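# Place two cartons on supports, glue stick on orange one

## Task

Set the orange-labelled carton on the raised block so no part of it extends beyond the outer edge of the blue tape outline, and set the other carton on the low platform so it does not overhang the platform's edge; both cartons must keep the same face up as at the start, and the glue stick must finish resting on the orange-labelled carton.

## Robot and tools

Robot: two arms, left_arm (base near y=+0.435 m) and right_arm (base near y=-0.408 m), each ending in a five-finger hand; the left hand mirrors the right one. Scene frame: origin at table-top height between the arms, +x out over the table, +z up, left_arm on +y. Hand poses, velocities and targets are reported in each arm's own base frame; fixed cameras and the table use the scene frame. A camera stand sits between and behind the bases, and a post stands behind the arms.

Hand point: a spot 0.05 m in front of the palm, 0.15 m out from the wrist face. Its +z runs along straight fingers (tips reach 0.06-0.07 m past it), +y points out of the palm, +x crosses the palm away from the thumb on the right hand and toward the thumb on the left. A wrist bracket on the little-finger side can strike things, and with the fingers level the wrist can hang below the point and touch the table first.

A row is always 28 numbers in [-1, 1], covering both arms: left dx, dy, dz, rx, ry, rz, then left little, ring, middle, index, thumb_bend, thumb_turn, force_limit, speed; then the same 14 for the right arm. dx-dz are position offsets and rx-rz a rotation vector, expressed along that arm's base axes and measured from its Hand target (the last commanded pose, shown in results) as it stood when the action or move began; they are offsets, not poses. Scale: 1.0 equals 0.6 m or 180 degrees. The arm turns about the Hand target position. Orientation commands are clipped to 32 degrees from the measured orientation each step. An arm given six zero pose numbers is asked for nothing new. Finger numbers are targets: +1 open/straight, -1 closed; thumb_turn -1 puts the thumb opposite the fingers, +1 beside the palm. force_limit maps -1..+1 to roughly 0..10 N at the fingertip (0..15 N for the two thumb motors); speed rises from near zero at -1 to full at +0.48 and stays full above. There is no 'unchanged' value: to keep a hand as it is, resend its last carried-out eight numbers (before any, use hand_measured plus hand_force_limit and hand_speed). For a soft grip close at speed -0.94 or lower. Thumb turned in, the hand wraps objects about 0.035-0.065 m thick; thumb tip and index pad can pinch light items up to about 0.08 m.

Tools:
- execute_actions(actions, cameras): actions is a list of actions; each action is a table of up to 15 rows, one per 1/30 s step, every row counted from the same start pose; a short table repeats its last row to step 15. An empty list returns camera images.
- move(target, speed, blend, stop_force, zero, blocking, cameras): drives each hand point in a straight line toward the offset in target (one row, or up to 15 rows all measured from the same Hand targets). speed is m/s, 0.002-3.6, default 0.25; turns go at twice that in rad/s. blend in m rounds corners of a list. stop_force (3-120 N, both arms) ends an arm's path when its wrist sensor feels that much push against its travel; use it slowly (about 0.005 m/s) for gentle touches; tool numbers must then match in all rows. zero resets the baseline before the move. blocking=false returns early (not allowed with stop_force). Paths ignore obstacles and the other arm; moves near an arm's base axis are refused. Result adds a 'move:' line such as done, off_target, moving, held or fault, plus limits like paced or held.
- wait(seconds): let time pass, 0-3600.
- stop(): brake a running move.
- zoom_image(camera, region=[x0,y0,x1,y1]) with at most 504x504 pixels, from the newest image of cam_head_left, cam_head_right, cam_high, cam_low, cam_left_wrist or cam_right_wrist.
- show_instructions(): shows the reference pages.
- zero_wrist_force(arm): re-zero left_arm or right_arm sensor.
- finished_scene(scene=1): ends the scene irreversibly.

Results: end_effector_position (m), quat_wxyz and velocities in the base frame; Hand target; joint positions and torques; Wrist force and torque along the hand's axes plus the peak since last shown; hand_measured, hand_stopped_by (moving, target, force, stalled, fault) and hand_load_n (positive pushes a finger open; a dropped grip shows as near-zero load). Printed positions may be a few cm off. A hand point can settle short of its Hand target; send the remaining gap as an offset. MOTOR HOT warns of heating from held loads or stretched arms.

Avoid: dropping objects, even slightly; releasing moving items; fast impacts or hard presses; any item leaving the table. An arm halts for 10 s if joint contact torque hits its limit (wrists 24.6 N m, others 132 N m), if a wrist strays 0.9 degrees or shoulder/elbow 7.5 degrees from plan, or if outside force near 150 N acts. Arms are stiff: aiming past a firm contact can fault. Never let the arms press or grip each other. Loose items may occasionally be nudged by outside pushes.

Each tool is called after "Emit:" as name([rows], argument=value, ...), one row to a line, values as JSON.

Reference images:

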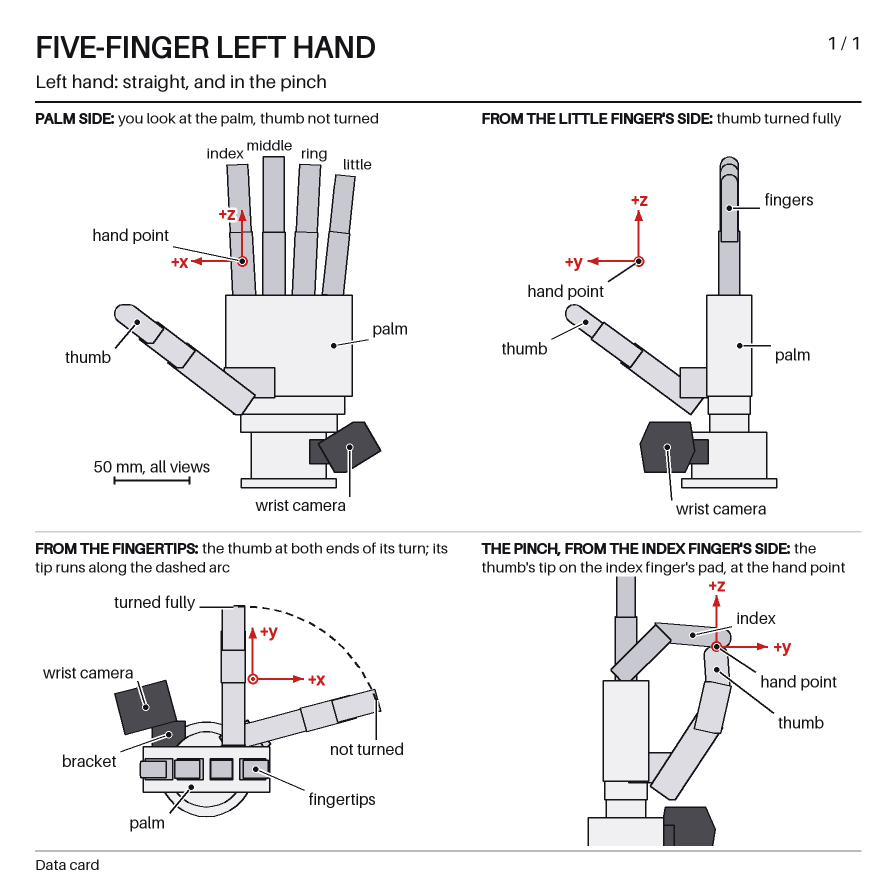

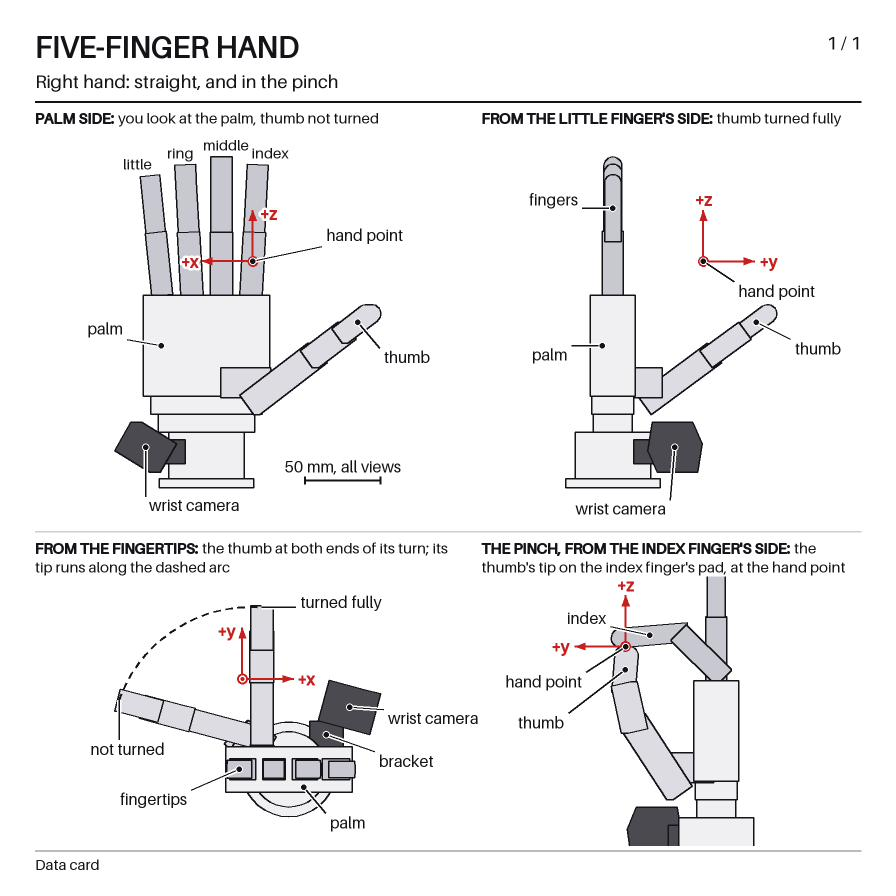

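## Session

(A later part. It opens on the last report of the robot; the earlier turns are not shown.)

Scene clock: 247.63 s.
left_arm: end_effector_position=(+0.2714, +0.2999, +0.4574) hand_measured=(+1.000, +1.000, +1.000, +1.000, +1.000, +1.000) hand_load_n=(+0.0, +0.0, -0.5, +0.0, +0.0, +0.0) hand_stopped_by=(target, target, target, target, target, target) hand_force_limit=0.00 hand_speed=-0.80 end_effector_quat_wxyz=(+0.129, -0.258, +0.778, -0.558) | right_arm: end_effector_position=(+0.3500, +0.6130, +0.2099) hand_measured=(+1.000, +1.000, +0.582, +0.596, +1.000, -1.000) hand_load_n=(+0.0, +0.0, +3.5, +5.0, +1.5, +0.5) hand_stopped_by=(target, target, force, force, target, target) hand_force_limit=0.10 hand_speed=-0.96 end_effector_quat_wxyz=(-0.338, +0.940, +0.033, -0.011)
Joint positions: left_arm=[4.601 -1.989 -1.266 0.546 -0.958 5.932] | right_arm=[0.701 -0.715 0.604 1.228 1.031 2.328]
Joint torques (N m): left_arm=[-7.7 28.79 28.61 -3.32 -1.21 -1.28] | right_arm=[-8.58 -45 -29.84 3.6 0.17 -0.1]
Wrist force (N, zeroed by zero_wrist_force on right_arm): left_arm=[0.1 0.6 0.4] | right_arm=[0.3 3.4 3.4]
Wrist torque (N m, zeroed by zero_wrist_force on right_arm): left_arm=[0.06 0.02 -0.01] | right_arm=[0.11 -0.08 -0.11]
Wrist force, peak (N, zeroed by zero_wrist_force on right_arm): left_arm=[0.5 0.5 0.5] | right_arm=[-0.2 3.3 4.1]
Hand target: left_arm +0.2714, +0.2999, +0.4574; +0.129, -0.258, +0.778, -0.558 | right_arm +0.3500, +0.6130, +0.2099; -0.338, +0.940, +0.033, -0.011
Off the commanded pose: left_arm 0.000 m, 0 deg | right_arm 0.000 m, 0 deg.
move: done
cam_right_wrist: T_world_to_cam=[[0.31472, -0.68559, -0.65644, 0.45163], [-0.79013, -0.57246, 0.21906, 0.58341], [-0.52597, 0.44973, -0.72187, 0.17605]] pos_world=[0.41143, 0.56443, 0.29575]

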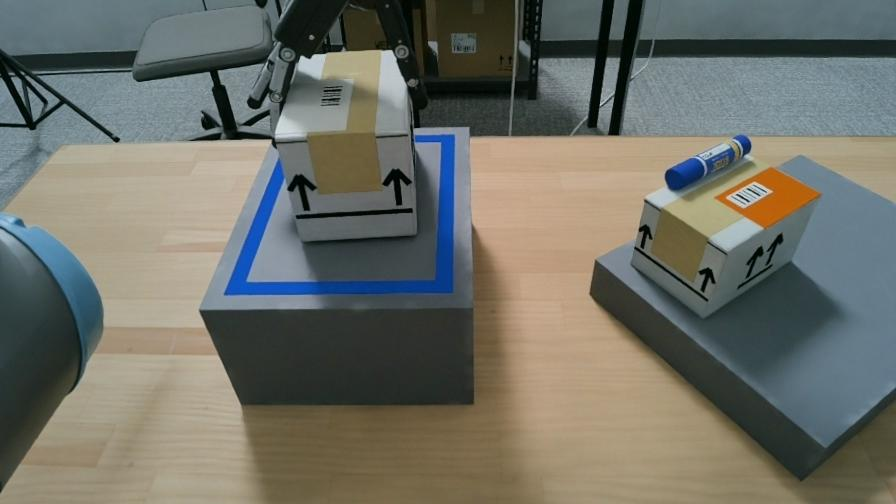

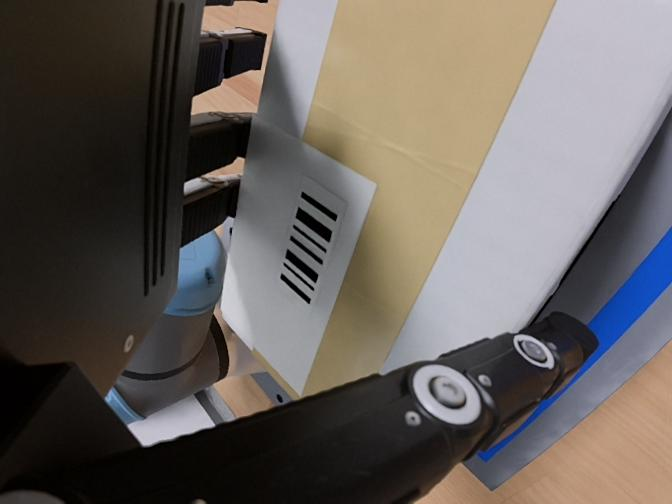

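Emit:
execute_actions([
  [[0,0,0,0,0,0,1,1,1,1,1,1,0,-0.8,0,0,0,0,0,0,1,1,0.1,0.1,1,-1,0.4,-0.96]],
  [[0,0,0,0,0,0,1,1,1,1,1,1,0,-0.8,0,0,0,0,0,0,1,1,0.1,0.1,1,-1,0.4,-0.96]],
])

Emit:
move(target=[0,0,0,0,0,0,1,1,1,1,1,1,0,-0.8,0,0,0.02,0,0,0,1,1,0.1,0.1,1,-1,0.4,-0.96], speed=0.02, cameras=["cam_low","cam_right_wrist"])

Scene clock: 252.07 s.
left_arm: end_effector_position=(+0.2714, +0.2999, +0.4574) hand_measured=(+1.000, +1.000, +1.000, +1.000, +1.000, +1.000) hand_load_n=(+0.0, +0.0, +0.0, +0.0, +0.0, -0.5) hand_stopped_by=(target, target, target, target, target, target) hand_force_limit=0.00 hand_speed=-0.80 end_effector_quat_wxyz=(+0.129, -0.258, +0.778, -0.558) | right_arm: end_effector_position=(+0.3500, +0.6130, +0.2099) hand_measured=(+1.000, +1.000, +0.554, +0.574, +1.000, -1.000) hand_load_n=(+0.0, +0.0, +7.0, +7.0, +2.0, +1.5) hand_stopped_by=(target, target, force, force, target, target) hand_force_limit=0.40 hand_speed=-0.96 end_effector_quat_wxyz=(-0.338, +0.940, +0.033, -0.011)
Joint positions: left_arm=[4.601 -1.989 -1.266 0.546 -0.958 5.932] | right_arm=[0.701 -0.715 0.604 1.228 1.031 2.328]
Joint torques (N m): left_arm=[-7.07 28.82 28.5 -3.24 -1.24 -1.42] | right_arm=[-10.41 -45.02 -28.1 3.23 -1.08 0.62]
Wrist force (N, zeroed by zero_wrist_force on right_arm): left_arm=[0.1 0.4 0.4] | right_arm=[0.2 3.5 3.5]
Wrist torque (N m, zeroed by zero_wrist_force on right_arm): left_arm=[0.03 0.01 0.00] | right_arm=[0.11 -0.09 -0.11]
Wrist force, peak (N, zeroed by zero_wrist_force on right_arm): left_arm=[0.0 0.7 0.5] | right_arm=[0.0 3.6 3.7]
Hand target: left_arm +0.2714, +0.2999, +0.4574; +0.129, -0.258, +0.778, -0.558 | right_arm +0.3500, +0.6130, +0.2099; -0.338, +0.940, +0.033, -0.011
Off the commanded pose: left_arm 0.000 m, 0 deg | right_arm 0.000 m, 0 deg.
Step readings (end_effector_position of left_arm | right_arm):
0: (+0.2714, +0.2999, +0.4574) | (+0.3500, +0.6130, +0.2099)
1: (+0.2714, +0.2999, +0.4574) | (+0.3500, +0.6130, +0.2099)
2: (+0.2714, +0.2999, +0.4574) | (+0.3500, +0.6130, +0.2099)
4: (+0.2714, +0.2999, +0.4574) | (+0.3500, +0.6130, +0.2099)
8: (+0.2714, +0.2999, +0.4574) | (+0.3500, +0.6130, +0.2099)
15: (+0.2714, +0.2999, +0.4574) | (+0.3500, +0.6130, +0.2099)
16: (+0.2714, +0.2999, +0.4574) | (+0.3500, +0.6130, +0.2099)
17: (+0.2714, +0.2999, +0.4574) | (+0.3500, +0.6130, +0.2099)
19: (+0.2714, +0.2999, +0.4574) | (+0.3500, +0.6130, +0.2099)
23: (+0.2714, +0.2999, +0.4574) | (+0.3500, +0.6130, +0.2099)
30: (+0.2714, +0.2999, +0.4574) | (+0.3500, +0.6130, +0.2099)

Scene clock: 253.07 s.
left_arm: end_effector_position=(+0.2714, +0.2999, +0.4574) hand_measured=(+1.000, +1.000, +1.000, +1.000, +1.000, +1.000) hand_load_n=(+0.0, +0.0, +0.0, +0.0, +0.0, +0.0) hand_stopped_by=(target, target, target, target, target, target) hand_force_limit=0.00 hand_speed=-0.80 end_effector_quat_wxyz=(+0.129, -0.258, +0.778, -0.558) | right_arm: end_effector_position=(+0.3501, +0.6129, +0.2219) hand_measured=(+1.000, +1.000, +0.554, +0.574, +1.000, -1.000) hand_load_n=(+0.0, +0.0, +7.0, +6.5, +2.0, +1.5) hand_stopped_by=(target, target, force, force, target, target) hand_force_limit=0.40 hand_speed=-0.96 end_effector_quat_wxyz=(-0.338, +0.940, +0.033, -0.011)
Joint positions: left_arm=[4.601 -1.989 -1.266 0.546 -0.958 5.932] | right_arm=[0.701 -0.709 0.561 1.265 1.031 2.329]
Joint torques (N m): left_arm=[-8.26 28.35 29.03 -3.51 -1.13 -1.47] | right_arm=[-7.93 -47.1 -28.75 3.1 -2.52 -0.44]
Wrist force (N, zeroed by zero_wrist_force on right_arm): left_arm=[0.1 0.4 0.3] | right_arm=[-0.1 3.2 3.5]
Wrist torque (N m, zeroed by zero_wrist_force on right_arm): left_arm=[0.04 0.00 0.00] | right_arm=[0.07 -0.03 -0.14]
Wrist force, peak (N, zeroed by zero_wrist_force on right_arm): left_arm=[0.3 0.5 0.6] | right_arm=[0.0 3.3 3.7]
Hand target: left_arm +0.2714, +0.2999, +0.4574; +0.129, -0.258, +0.778, -0.558 | right_arm +0.3500, +0.6130, +0.2219; -0.338, +0.940, +0.033, -0.011
Off the commanded pose: left_arm 0.000 m, 0 deg | right_arm 0.000 m, 0 deg.
move: done
cam_right_wrist: T_world_to_cam=[[0.31463, -0.6856, -0.65648, 0.45956], [-0.79018, -0.57239, 0.21906, 0.58076], [-0.52595, 0.44981, -0.72184, 0.18465]] pos_world=[0.41143, 0.56443, 0.30775]

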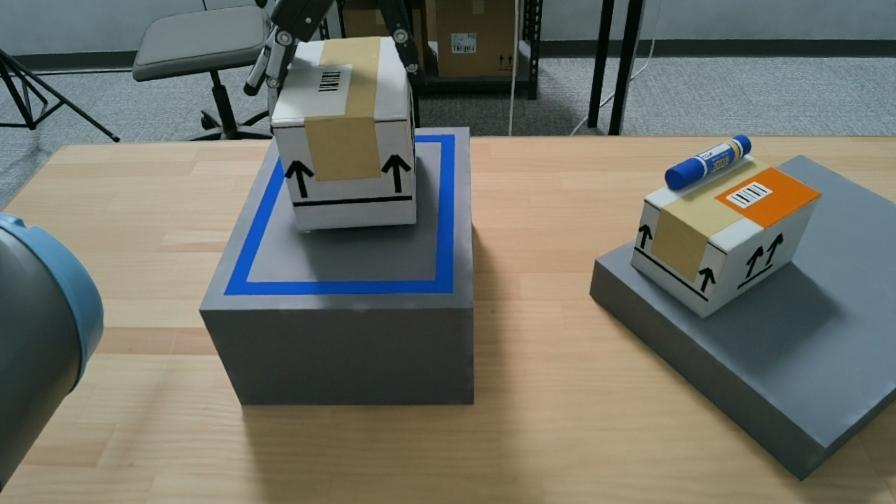

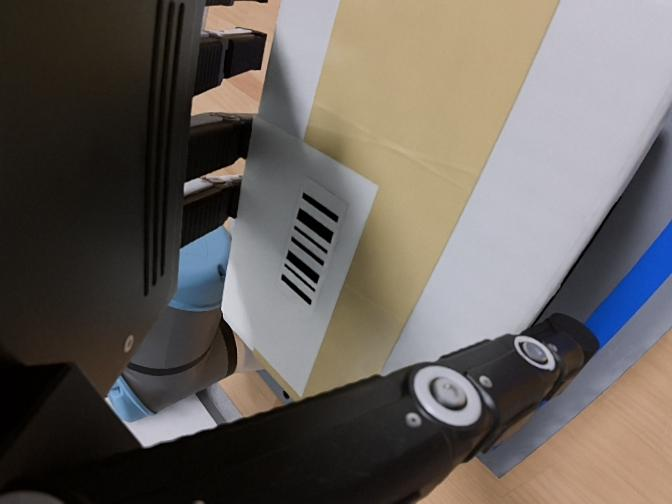

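Emit:
move([
  [0,0,0,0,0,0,1,1,1,1,1,1,0,-0.8,0,0,0.0968,0,0,0,1,1,0.1,0.1,1,-1,0.4,-0.96],
  [0,0,0,0,0,0,1,1,1,1,1,1,0,-0.8,-0.01,-0.41,0.0968,0,0,-0.17,1,1,0.1,0.1,1,-1,0.4,-0.96],
], speed=[0.06,0.1], blend=[0.02,0], cameras=["cam_low","cam_right_wrist","cam_high"])

Scene clock: 279.83 s.
left_arm: end_effector_position=(+0.2714, +0.2999, +0.4574) hand_measured=(+1.000, +1.000, +1.000, +1.000, +1.000, +1.000) hand_load_n=(+0.0, +0.0, +0.0, +0.0, +0.0, +0.0) hand_stopped_by=(target, target, target, target, target, target) hand_force_limit=0.00 hand_speed=-0.80 end_effector_quat_wxyz=(+0.129, -0.258, +0.778, -0.558) | right_arm: end_effector_position=(+0.3440, +0.3670, +0.2800) hand_measured=(+1.000, +1.000, +0.554, +0.574, +1.000, -1.000) hand_load_n=(+0.0, +0.0, +7.0, +6.5, +2.5, +1.5) hand_stopped_by=(target, target, force, force, target, target) hand_force_limit=0.40 hand_speed=-0.96 end_effector_quat_wxyz=(-0.329, +0.916, -0.216, +0.078)
Joint positions: left_arm=[4.601 -1.989 -1.266 0.546 -0.958 5.932] | right_arm=[0.334 -1.382 1.427 0.991 1.11 2.496]
Joint torques (N m): left_arm=[-7.7 28.47 29.3 -3.4 -1.05 -1.44] | right_arm=[-9.7 -33.5 -15.09 0.21 -2.99 -1.14]
Wrist force (N, zeroed by zero_wrist_force on right_arm): left_arm=[0.3 0.4 0.3] | right_arm=[-0.1 3.0 3.6]
Wrist torque (N m, zeroed by zero_wrist_force on right_arm): left_arm=[0.05 -0.02 0.01] | right_arm=[-0.01 -0.06 -0.11]
Wrist force, peak (N, zeroed by zero_wrist_force on right_arm): left_arm=[0.3 0.5 0.6] | right_arm=[-0.1 3.5 4.1]
Hand target: left_arm +0.2714, +0.2999, +0.4574; +0.129, -0.258, +0.778, -0.558 | right_arm +0.3440, +0.3670, +0.2800; -0.329, +0.916, -0.216, +0.078
Off the commanded pose: left_arm 0.000 m, 0 deg | right_arm 0.000 m, 0 deg.
move: done
cam_right_wrist: T_world_to_cam=[[-0.078, -0.75033, -0.65645, 0.4898], [-0.97149, -0.09064, 0.21904, 0.30807], [-0.22386, 0.65482, -0.72187, 0.15488]] pos_world=[0.37217, 0.29401, 0.36585]
Images, in order (width x height): cam_high 896x504, cam_low 896x504, cam_right_wrist 672x504.

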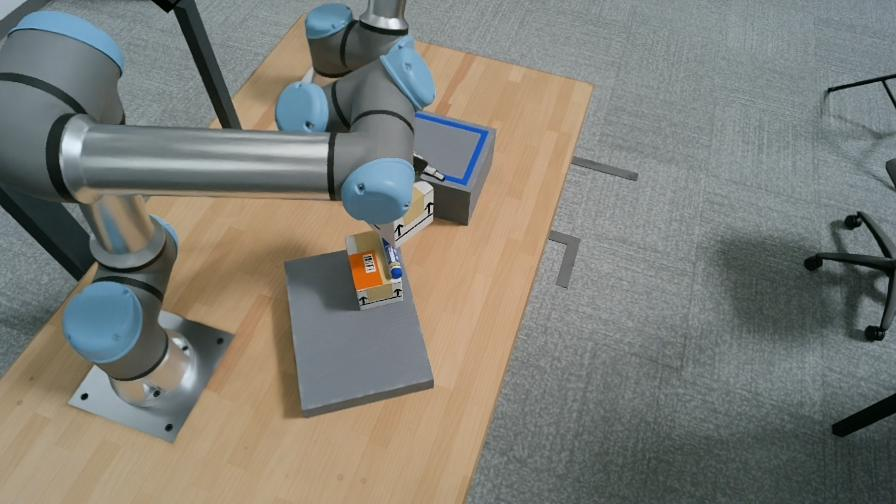

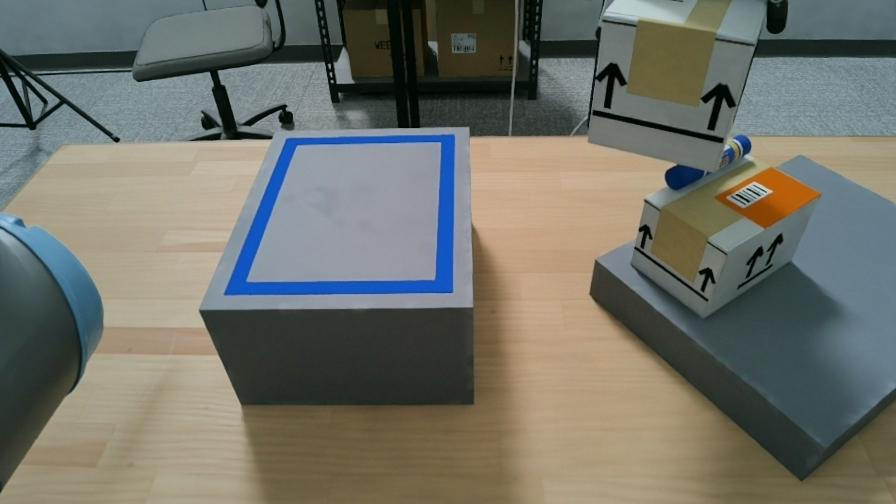

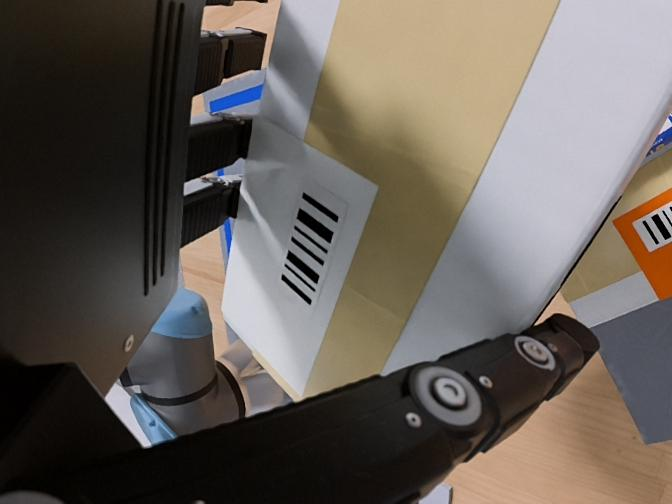

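Emit:
move(target=[0,0,0,0,0,0,1,1,1,1,1,1,0,-0.8,-0.0112,-0.4135,0,0,0,-0.169,1,1,0.1,0.1,1,-1,0.4,-0.96], speed=0.1, cameras=["cam_low","cam_right_wrist","cam_high","cam_head_right"])

Scene clock: 287.17 s.
left_arm: end_effector_position=(+0.2714, +0.2999, +0.4574) hand_measured=(+1.000, +1.000, +1.000, +1.000, +1.000, +1.000) hand_load_n=(+0.0, +0.0, +0.0, +0.0, +0.0, -0.5) hand_stopped_by=(target, target, target, target, target, target) hand_force_limit=0.00 hand_speed=-0.80 end_effector_quat_wxyz=(+0.129, -0.258, +0.778, -0.558) | right_arm: end_effector_position=(+0.3373, +0.1189, +0.2800) hand_measured=(+1.000, +1.000, +0.554, +0.574, +1.000, -1.000) hand_load_n=(+0.0, +0.0, +7.0, +7.0, +2.0, +1.5) hand_stopped_by=(target, target, force, force, target, target) hand_force_limit=0.40 hand_speed=-0.96 end_effector_quat_wxyz=(-0.297, +0.827, -0.449, +0.162)
Joint positions: left_arm=[4.601 -1.989 -1.266 0.546 -0.958 5.932] | right_arm=[-0.414 -1.75 1.822 1.073 1.01 2.275]
Joint torques (N m): left_arm=[-7.67 28.56 28.24 -3.47 -1.07 -1.45] | right_arm=[-9.39 -18.2 -13.75 3.28 -2.86 -0.96]
Wrist force (N, zeroed by zero_wrist_force on right_arm): left_arm=[0.0 0.5 0.4] | right_arm=[0.1 2.7 3.3]
Wrist torque (N m, zeroed by zero_wrist_force on right_arm): left_arm=[0.05 0.03 -0.02] | right_arm=[-0.04 -0.09 0.07]
Wrist force, peak (N, zeroed by zero_wrist_force on right_arm): left_arm=[0.1 0.7 0.6] | right_arm=[-0.1 3.1 3.9]
Hand target: left_arm +0.2714, +0.2999, +0.4574; +0.129, -0.258, +0.778, -0.558 | right_arm +0.3373, +0.1189, +0.2800; -0.297, +0.827, -0.449, +0.162
Off the commanded pose: left_arm 0.000 m, 0 deg | right_arm 0.000 m, 0 deg.
move: done
cam_right_wrist: T_world_to_cam=[[-0.44723, -0.60753, -0.65642, 0.41069], [-0.88363, 0.41377, 0.21908, 0.18951], [0.13851, 0.67801, -0.72188, 0.19087]] pos_world=[0.32469, 0.04168, 0.36585]
Images, in order (width x height): cam_head_right 896x504, cam_high 896x504, cam_low 896x504, cam_right_wrist 672x504.

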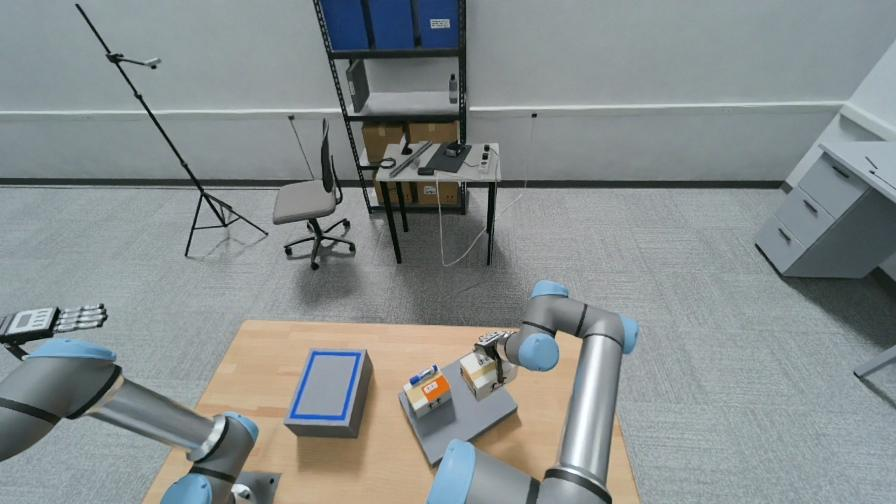

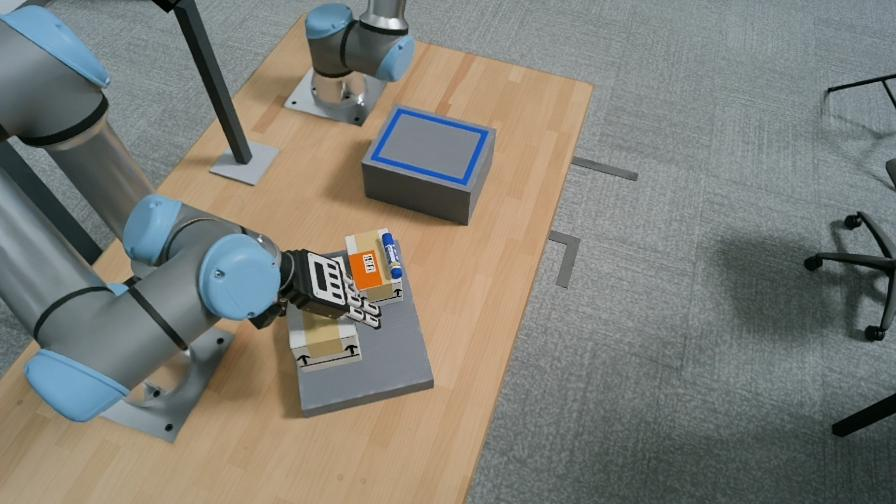

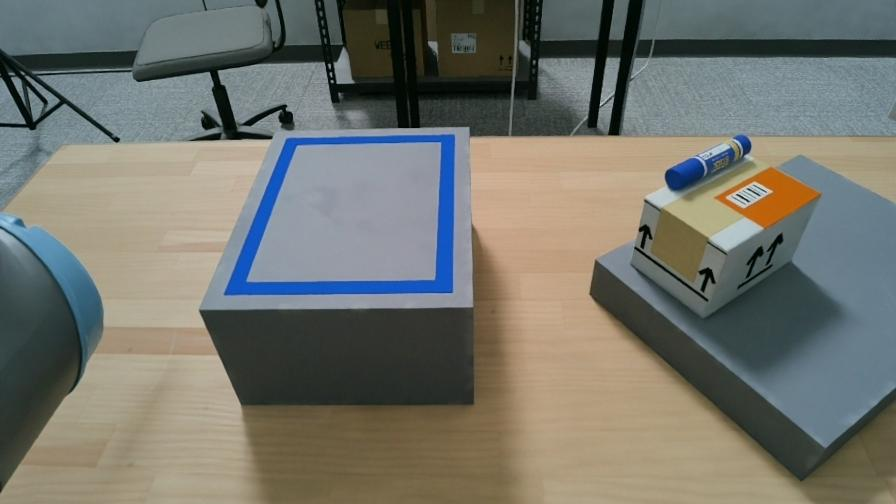

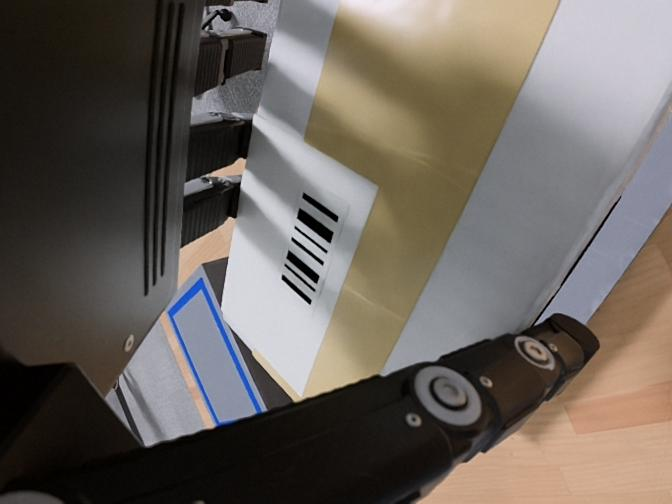

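Emit:
move(target=[0,0,0,0,0,0,1,1,1,1,1,1,0,-0.8,0,0,-0.2083,0,0,0,1,1,0.1,0.1,1,-1,0.4,-0.96], speed=0.06, cameras=["cam_low","cam_high","cam_head_right"])

Scene clock: 290.90 s.
left_arm: end_effector_position=(+0.2714, +0.2999, +0.4574) hand_measured=(+1.000, +1.000, +1.000, +1.000, +1.000, +1.000) hand_load_n=(+0.0, +0.0, +0.0, +0.0, +0.0, -0.5) hand_stopped_by=(target, target, target, target, target, target) hand_force_limit=0.00 hand_speed=-0.80 end_effector_quat_wxyz=(+0.129, -0.258, +0.778, -0.558) | right_arm: end_effector_position=(+0.3373, +0.1189, +0.1551) hand_measured=(+1.000, +1.000, +0.554, +0.574, +1.000, -1.000) hand_load_n=(+0.0, +0.0, +7.0, +6.5, +2.5, +1.5) hand_stopped_by=(target, target, force, force, target, target) hand_force_limit=0.40 hand_speed=-0.96 end_effector_quat_wxyz=(-0.297, +0.827, -0.449, +0.162)
Joint positions: left_arm=[4.601 -1.989 -1.266 0.546 -0.958 5.932] | right_arm=[-0.414 -1.674 2.087 0.731 1.01 2.275]
Joint torques (N m): left_arm=[-7.08 28.38 28.89 -3.52 -1.17 -1.41] | right_arm=[8.85 -6.4 -14.28 0.55 0.18 1.19]
Wrist force (N, zeroed by zero_wrist_force on right_arm): left_arm=[0.0 0.5 0.4] | right_arm=[0.1 2.8 3.3]
Wrist torque (N m, zeroed by zero_wrist_force on right_arm): left_arm=[0.04 0.02 -0.01] | right_arm=[0.00 -0.05 0.00]
Wrist force, peak (N, zeroed by zero_wrist_force on right_arm): left_arm=[0.3 0.6 0.6] | right_arm=[0.2 3.8 3.9]
Hand target: left_arm +0.2714, +0.2999, +0.4574; +0.129, -0.258, +0.778, -0.558 | right_arm +0.3373, +0.1189, +0.1550; -0.297, +0.827, -0.449, +0.162
Off the commanded pose: left_arm 0.000 m, 0 deg | right_arm 0.000 m, 0 deg.
move: done
Images, in order (width x height): cam_head_right 896x504, cam_high 896x504, cam_low 896x504.

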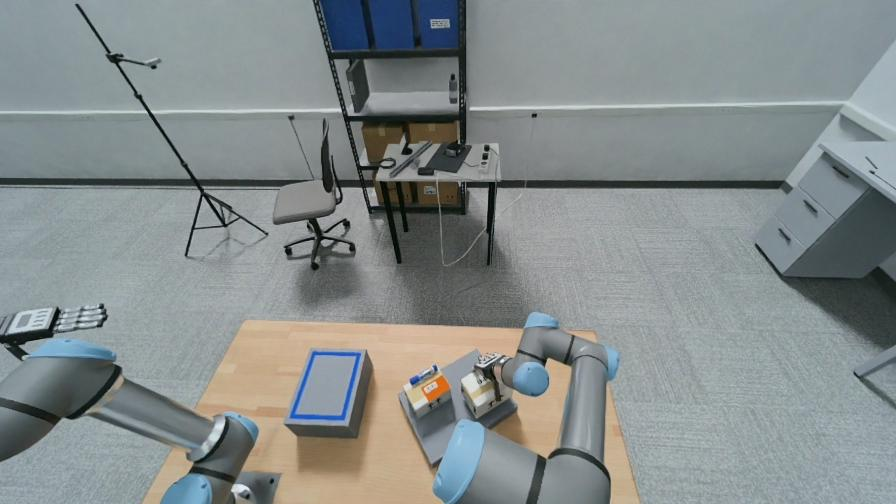

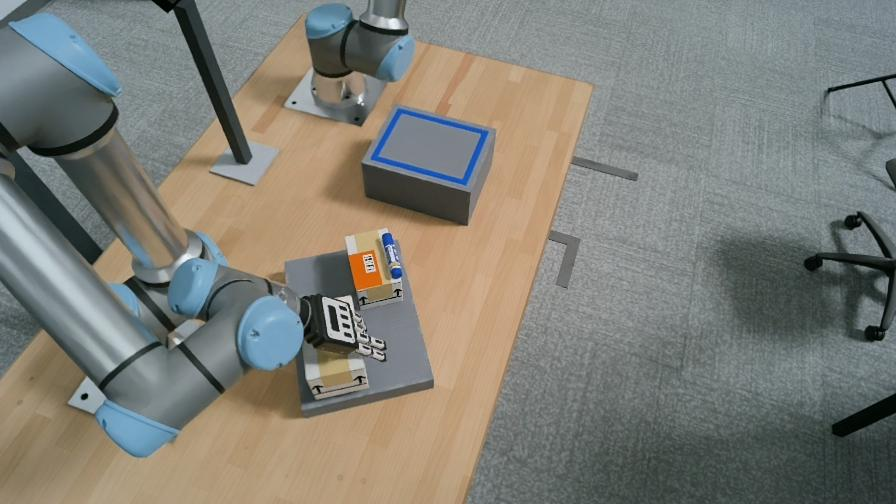

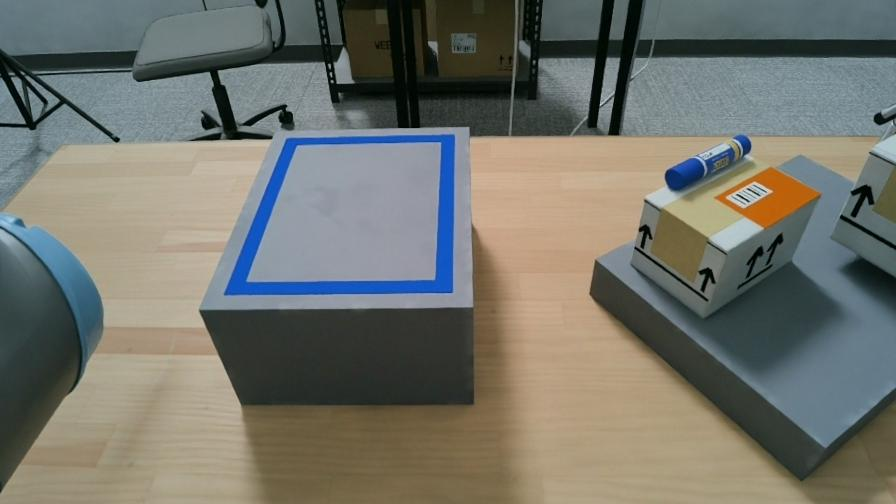

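Emit:
zoom_image(camera="cam_high", region=[270, 220, 450, 430])

Emit:
zoom_image(camera="cam_head_right", region=[390, 330, 550, 480])

Scaled by 2.400 from the camera's image (finer frame: 1280x720).

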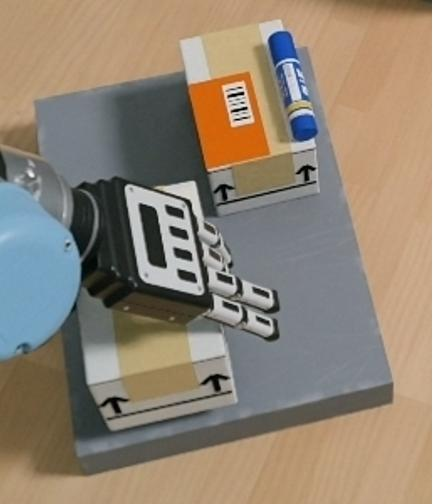

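Scaled by 3.150 from the camera's image (finer frame: 1280x720).

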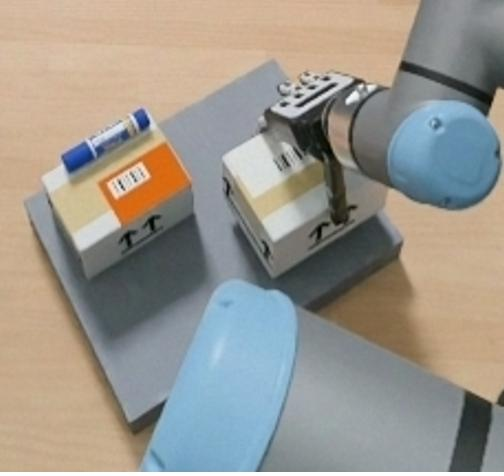

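Emit:
zoom_image(camera="cam_high", region=[280, 340, 440, 430])

Scaled by 3.150 from the camera's image (finer frame: 1280x720).

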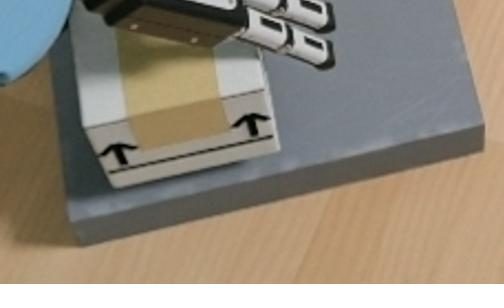

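Emit:
move([
  [0,0,0,0,0,0,1,1,1,1,1,1,0,-0.8,-0.0063,0.0098,-0.025,0,0,0,1,1,0.1,0.1,1,-1,0.4,-0.96],
], speed=0.03)

Emit:
zero_wrist_force(arm="right_arm")

Emit:
move(target=[0,0,0,0,0,0,1,1,1,1,1,1,0,-0.8,0,0,-0.025,0,0,0,1,1,0.1,0.1,1,-1,0.4,-0.96], speed=0.01, stop_force=3, cameras=["cam_high","cam_low"])

Scene clock: 302.10 s.
left_arm: end_effector_position=(+0.2714, +0.2999, +0.4574) hand_measured=(+1.000, +1.000, +1.000, +1.000, +1.000, +1.000) hand_load_n=(+0.0, +0.0, +0.0, +0.0, +0.0, +0.0) hand_stopped_by=(target, target, target, target, target, target) hand_force_limit=0.00 hand_speed=-0.80 end_effector_quat_wxyz=(+0.129, -0.258, +0.778, -0.558) | right_arm: end_effector_position=(+0.3336, +0.1247, +0.1401) hand_measured=(+1.000, +1.000, +0.554, +0.574, +1.000, -1.000) hand_load_n=(+0.0, +0.0, +7.0, +6.5, +2.5, +1.5) hand_stopped_by=(target, target, force, force, target, target) hand_force_limit=0.40 hand_speed=-0.96 end_effector_quat_wxyz=(-0.297, +0.827, -0.449, +0.162)
Joint positions: left_arm=[4.601 -1.989 -1.266 0.546 -0.958 5.932] | right_arm=[-0.396 -1.667 2.121 0.681 1.017 2.294]
Joint torques (N m): left_arm=[-6.88 28.83 28.54 -3.47 -1.11 -1.38] | right_arm=[9.28 -6.89 -11.61 0.54 0.9 1.51]
Wrist force (N, zeroed by zero_wrist_force on right_arm): left_arm=[0.2 0.4 0.3] | right_arm=[-0.1 2.9 3.0]
Wrist torque (N m, zeroed by zero_wrist_force on right_arm): left_arm=[0.04 0.00 0.00] | right_arm=[0.02 -0.03 -0.15]
Wrist force, peak (N, zeroed by zero_wrist_force on right_arm): left_arm=[0.5 0.6 0.5] | right_arm=[0.2 3.3 3.6]
Hand target: left_arm +0.2714, +0.2999, +0.4574; +0.129, -0.258, +0.778, -0.558 | right_arm +0.3335, +0.1247, +0.1400; -0.297, +0.827, -0.449, +0.162
Off the commanded pose: left_arm 0.000 m, 0 deg | right_arm 0.000 m, 0 deg.
move: done

Wrist force sensor zeroed.

Scene clock: 303.83 s.
left_arm: end_effector_position=(+0.2714, +0.2999, +0.4574) hand_measured=(+1.000, +1.000, +1.000, +1.000, +1.000, +1.000) hand_load_n=(+0.0, +0.0, +0.0, +0.0, +0.0, +0.0) hand_stopped_by=(target, target, target, target, target, target) hand_force_limit=0.00 hand_speed=-0.80 end_effector_quat_wxyz=(+0.129, -0.258, +0.778, -0.558) | right_arm: end_effector_position=(+0.3335, +0.1247, +0.1332) hand_measured=(+1.000, +1.000, +0.554, +0.574, +1.000, -1.000) hand_load_n=(+0.0, +0.0, +7.0, +6.5, +2.0, +1.0) hand_stopped_by=(target, target, force, force, target, target) hand_force_limit=0.40 hand_speed=-0.96 end_effector_quat_wxyz=(-0.297, +0.827, -0.449, +0.162)
Joint positions: left_arm=[4.601 -1.989 -1.266 0.546 -0.958 5.932] | right_arm=[-0.396 -1.659 2.133 0.66 1.017 2.294]
Joint torques (N m): left_arm=[-7.18 28.25 28.63 -3.27 -1.2 -1.33] | right_arm=[8.45 -17.05 -24.67 3.62 0.87 0.99]
Wrist force (N, zeroed by zero_wrist_force on right_arm): left_arm=[0.2 0.4 0.5] | right_arm=[1.5 -2.3 -3.3]
Wrist torque (N m, zeroed by zero_wrist_force on right_arm): left_arm=[0.02 0.01 0.00] | right_arm=[0.05 -0.01 0.04]
Wrist force, peak (N, zeroed by zero_wrist_force on right_arm): left_arm=[0.3 0.4 0.6] | right_arm=[2.4 -10.3 -16.4]
Hand target: left_arm +0.2714, +0.2999, +0.4574; +0.129, -0.258, +0.778, -0.558 | right_arm +0.3335, +0.1247, +0.1332; -0.297, +0.827, -0.449, +0.162 (not the last commanded pose)
Off the commanded pose: left_arm 0.000 m, 0 deg | right_arm 0.008 m, 0 deg.
move: contact (right_arm)

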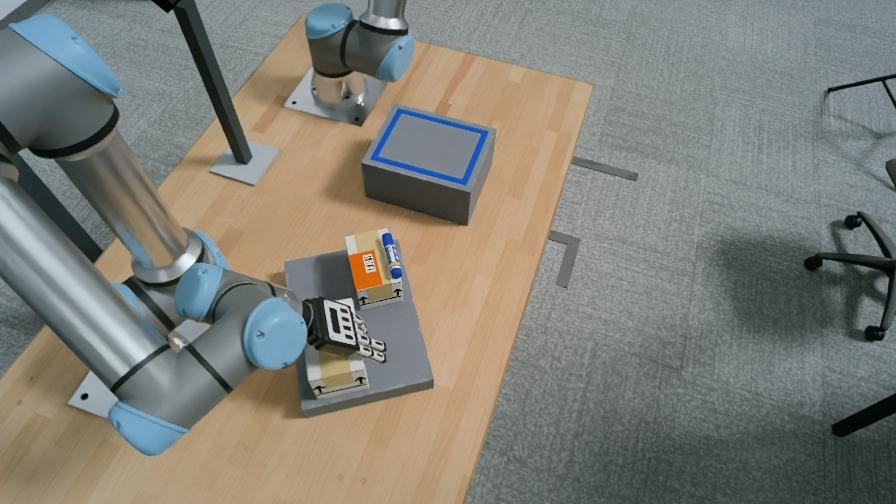

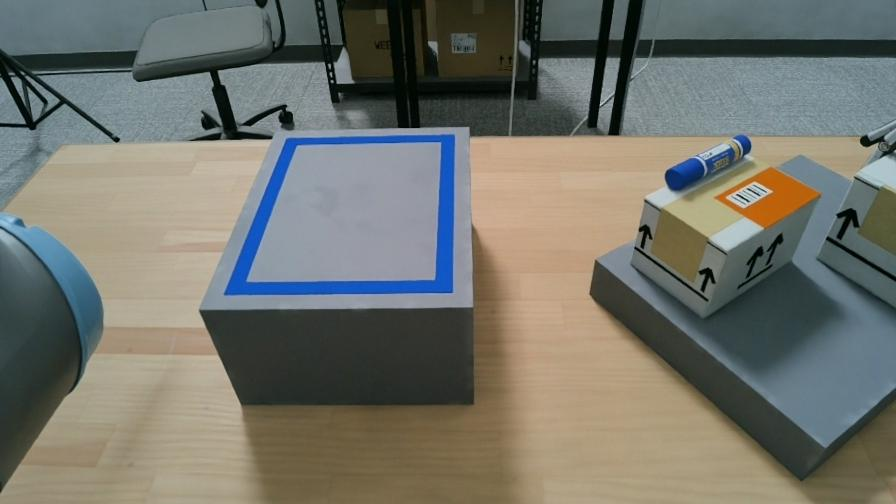

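Emit:
zoom_image(camera="cam_high", region=[280, 340, 440, 430])

Emit:
zoom_image(camera="cam_low", region=[736, 110, 896, 320])

Scaled by 3.150 from the camera's image (finer frame: 1280x720).

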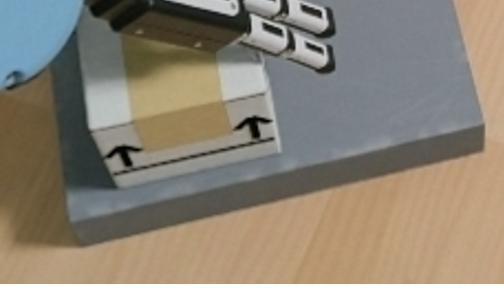

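Scaled by 2.400 from the camera's image (finer frame: 1280x720).

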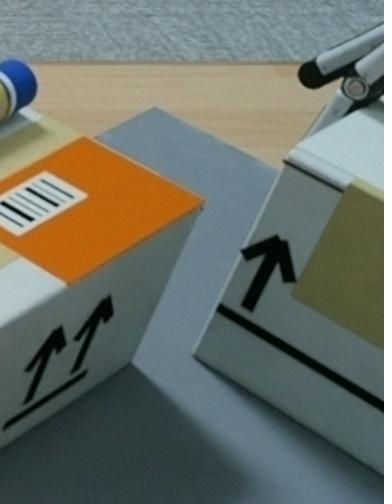

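Emit:
execute_actions([
  [[0,0,0,0,0,0,1,1,1,1,1,1,0,-0.8,0,0,-0.0005,0,0,0,1,1,0.75,0.75,1,-1,0.4,-0.9]],
  [[0,0,0,0,0,0,1,1,1,1,1,1,0,-0.8,0,0,0,0,0,0,1,1,1,1,1,-1,0.4,-0.8]],
  [[0,0,0,0,0,0,1,1,1,1,1,1,0,-0.8,0,0,0,0,0,0,1,1,1,1,1,-1,0.4,-0.8]],
], cameras=["cam_high"])

Scene clock: 308.40 s.
left_arm: end_effector_position=(+0.2714, +0.2999, +0.4574) hand_measured=(+1.000, +1.000, +1.000, +1.000, +1.000, +1.000) hand_load_n=(+0.0, +0.0, +0.0, +0.0, +0.0, +0.0) hand_stopped_by=(target, target, target, target, target, target) hand_force_limit=0.00 hand_speed=-0.80 end_effector_quat_wxyz=(+0.129, -0.258, +0.778, -0.558) | right_arm: end_effector_position=(+0.3335, +0.1247, +0.1329) hand_measured=(+1.000, +1.000, +1.000, +1.000, +1.000, -1.000) hand_load_n=(+0.0, +0.0, +0.0, +0.0, +0.5, +0.5) hand_stopped_by=(target, target, target, target, target, target) hand_force_limit=0.40 hand_speed=-0.80 end_effector_quat_wxyz=(-0.297, +0.827, -0.449, +0.162)
Joint positions: left_arm=[4.601 -1.989 -1.266 0.546 -0.958 5.932] | right_arm=[-0.396 -1.658 2.134 0.659 1.017 2.294]
Joint torques (N m): left_arm=[-7.41 29.21 28.18 -3.4 -1.32 -1.37] | right_arm=[7.96 -2.68 -11.05 -0.52 0.22 1.06]
Wrist force (N, zeroed by zero_wrist_force on right_arm): left_arm=[0.3 0.2 0.5] | right_arm=[-0.4 -2.1 -7.7]
Wrist torque (N m, zeroed by zero_wrist_force on right_arm): left_arm=[0.01 -0.01 0.01] | right_arm=[-0.05 0.18 -0.04]
Wrist force, peak (N, zeroed by zero_wrist_force on right_arm): left_arm=[0.3 0.7 0.4] | right_arm=[-0.5 -1.7 -8.2]
Hand target: left_arm +0.2714, +0.2999, +0.4574; +0.129, -0.258, +0.778, -0.558 | right_arm +0.3335, +0.1247, +0.1329; -0.297, +0.827, -0.449, +0.162
Off the commanded pose: left_arm 0.000 m, 0 deg | right_arm 0.000 m, 0 deg.
Step readings (end_effector_position of left_arm | right_arm):
0: (+0.2714, +0.2999, +0.4574) | (+0.3335, +0.1247, +0.1332)
1: (+0.2714, +0.2999, +0.4574) | (+0.3335, +0.1247, +0.1332)
2: (+0.2714, +0.2999, +0.4574) | (+0.3336, +0.1247, +0.1332)
4: (+0.2714, +0.2999, +0.4574) | (+0.3336, +0.1247, +0.1331)
8: (+0.2714, +0.2999, +0.4574) | (+0.3336, +0.1247, +0.1330)
15: (+0.2714, +0.2999, +0.4574) | (+0.3335, +0.1247, +0.1329)
16: (+0.2714, +0.2999, +0.4574) | (+0.3335, +0.1247, +0.1329)
17: (+0.2714, +0.2999, +0.4574) | (+0.3335, +0.1247, +0.1329)
19: (+0.2714, +0.2999, +0.4574) | (+0.3335, +0.1247, +0.1329)
23: (+0.2714, +0.2999, +0.4574) | (+0.3335, +0.1247, +0.1329)
30: (+0.2714, +0.2999, +0.4574) | (+0.3335, +0.1247, +0.1329)
31: (+0.2714, +0.2999, +0.4574) | (+0.3335, +0.1247, +0.1329)
32: (+0.2714, +0.2999, +0.4574) | (+0.3335, +0.1247, +0.1329)
34: (+0.2714, +0.2999, +0.4574) | (+0.3335, +0.1247, +0.1329)
38: (+0.2714, +0.2999, +0.4574) | (+0.3335, +0.1247, +0.1329)
45: (+0.2714, +0.2999, +0.4574) | (+0.3335, +0.1247, +0.1329)

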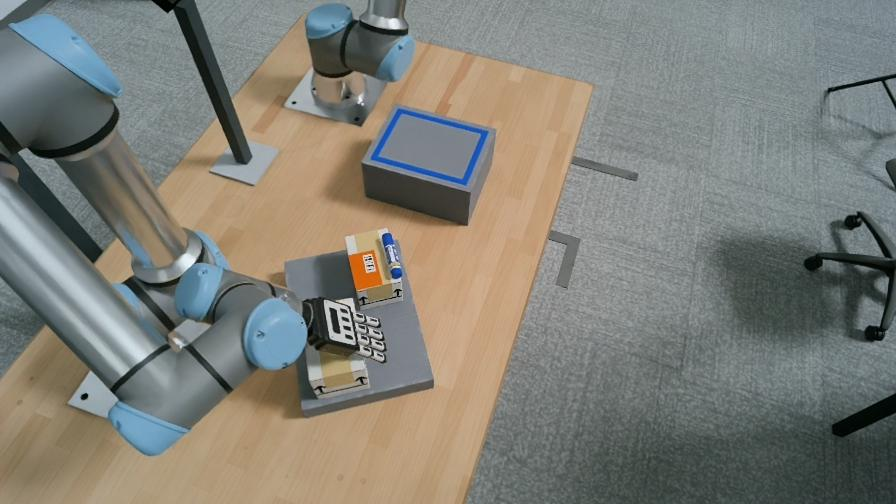

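Emit:
move([
  [0,0,0,0,0,0,1,1,1,1,1,1,0,-0.8,-0.0042,-0.0027,0,0,0,0,1,1,1,1,1,-1,0.4,-0.8],
  [0,0,0,0,0,0,1,1,1,1,1,1,0,-0.8,-0.0042,-0.0027,0.25,0,0,0,1,1,1,1,1,-1,0.4,-0.8],
], speed=[0.02,0.08], cameras=["cam_high","cam_low","cam_head_right"])

Scene clock: 313.13 s.
left_arm: end_effector_position=(+0.2714, +0.2999, +0.4574) hand_measured=(+1.000, +1.000, +1.000, +1.000, +1.000, +1.000) hand_load_n=(+0.0, +0.0, +0.0, +0.0, +0.0, +0.0) hand_stopped_by=(target, target, target, target, target, target) hand_force_limit=0.00 hand_speed=-0.80 end_effector_quat_wxyz=(+0.129, -0.258, +0.778, -0.558) | right_arm: end_effector_position=(+0.3310, +0.1231, +0.2828) hand_measured=(+1.000, +1.000, +1.000, +1.000, +1.000, -1.000) hand_load_n=(+0.0, +0.0, +0.0, +0.0, +0.0, +0.0) hand_stopped_by=(target, target, target, target, target, target) hand_force_limit=0.40 hand_speed=-0.80 end_effector_quat_wxyz=(-0.297, +0.827, -0.449, +0.162)
Joint positions: left_arm=[4.601 -1.989 -1.266 0.546 -0.958 5.932] | right_arm=[-0.408 -1.767 1.828 1.081 1.012 2.282]
Joint torques (N m): left_arm=[-6.86 28.76 28.18 -3.21 -1.14 -1.28] | right_arm=[-10.54 -16.37 -25.27 3.12 -2.43 -1.04]
Wrist force (N, zeroed by zero_wrist_force on right_arm): left_arm=[0.4 0.2 0.4] | right_arm=[-0.5 -3.3 -3.1]
Wrist torque (N m, zeroed by zero_wrist_force on right_arm): left_arm=[0.02 -0.03 0.02] | right_arm=[-0.14 0.11 0.12]
Wrist force, peak (N, zeroed by zero_wrist_force on right_arm): left_arm=[0.3 0.5 0.7] | right_arm=[-0.4 -3.3 -7.9]
Hand target: left_arm +0.2714, +0.2999, +0.4574; +0.129, -0.258, +0.778, -0.558 | right_arm +0.3310, +0.1231, +0.2829; -0.297, +0.827, -0.449, +0.162
Off the commanded pose: left_arm 0.000 m, 0 deg | right_arm 0.000 m, 0 deg.
move: done
Images, in order (width x height): cam_head_right 896x504, cam_high 896x504, cam_low 896x504.

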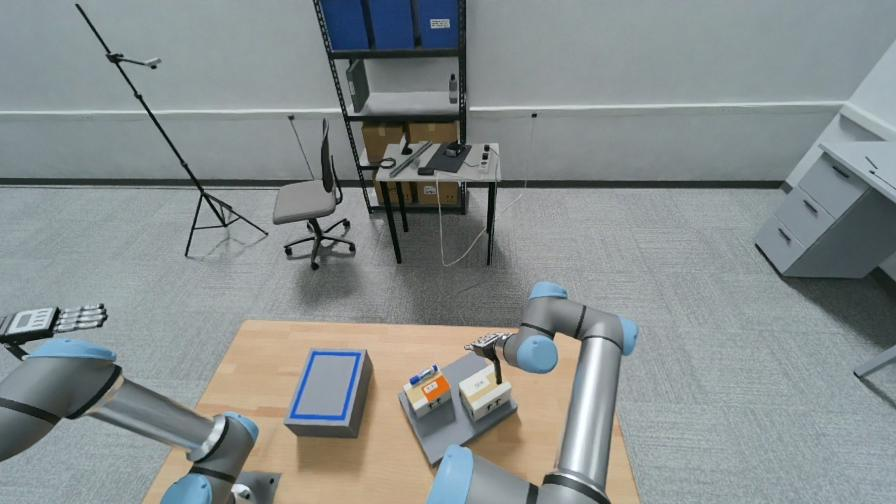

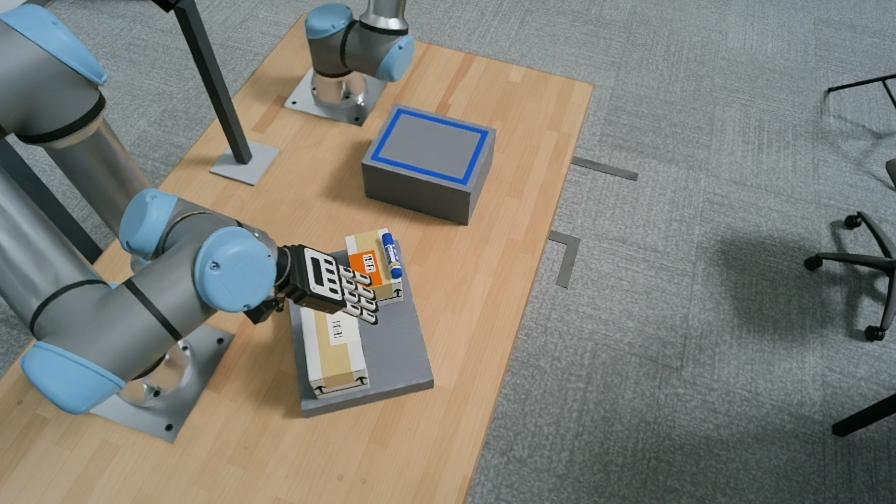

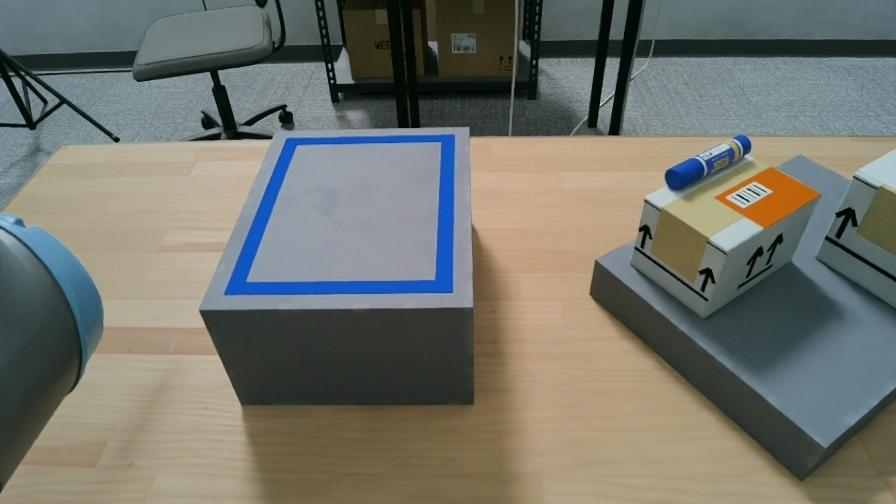

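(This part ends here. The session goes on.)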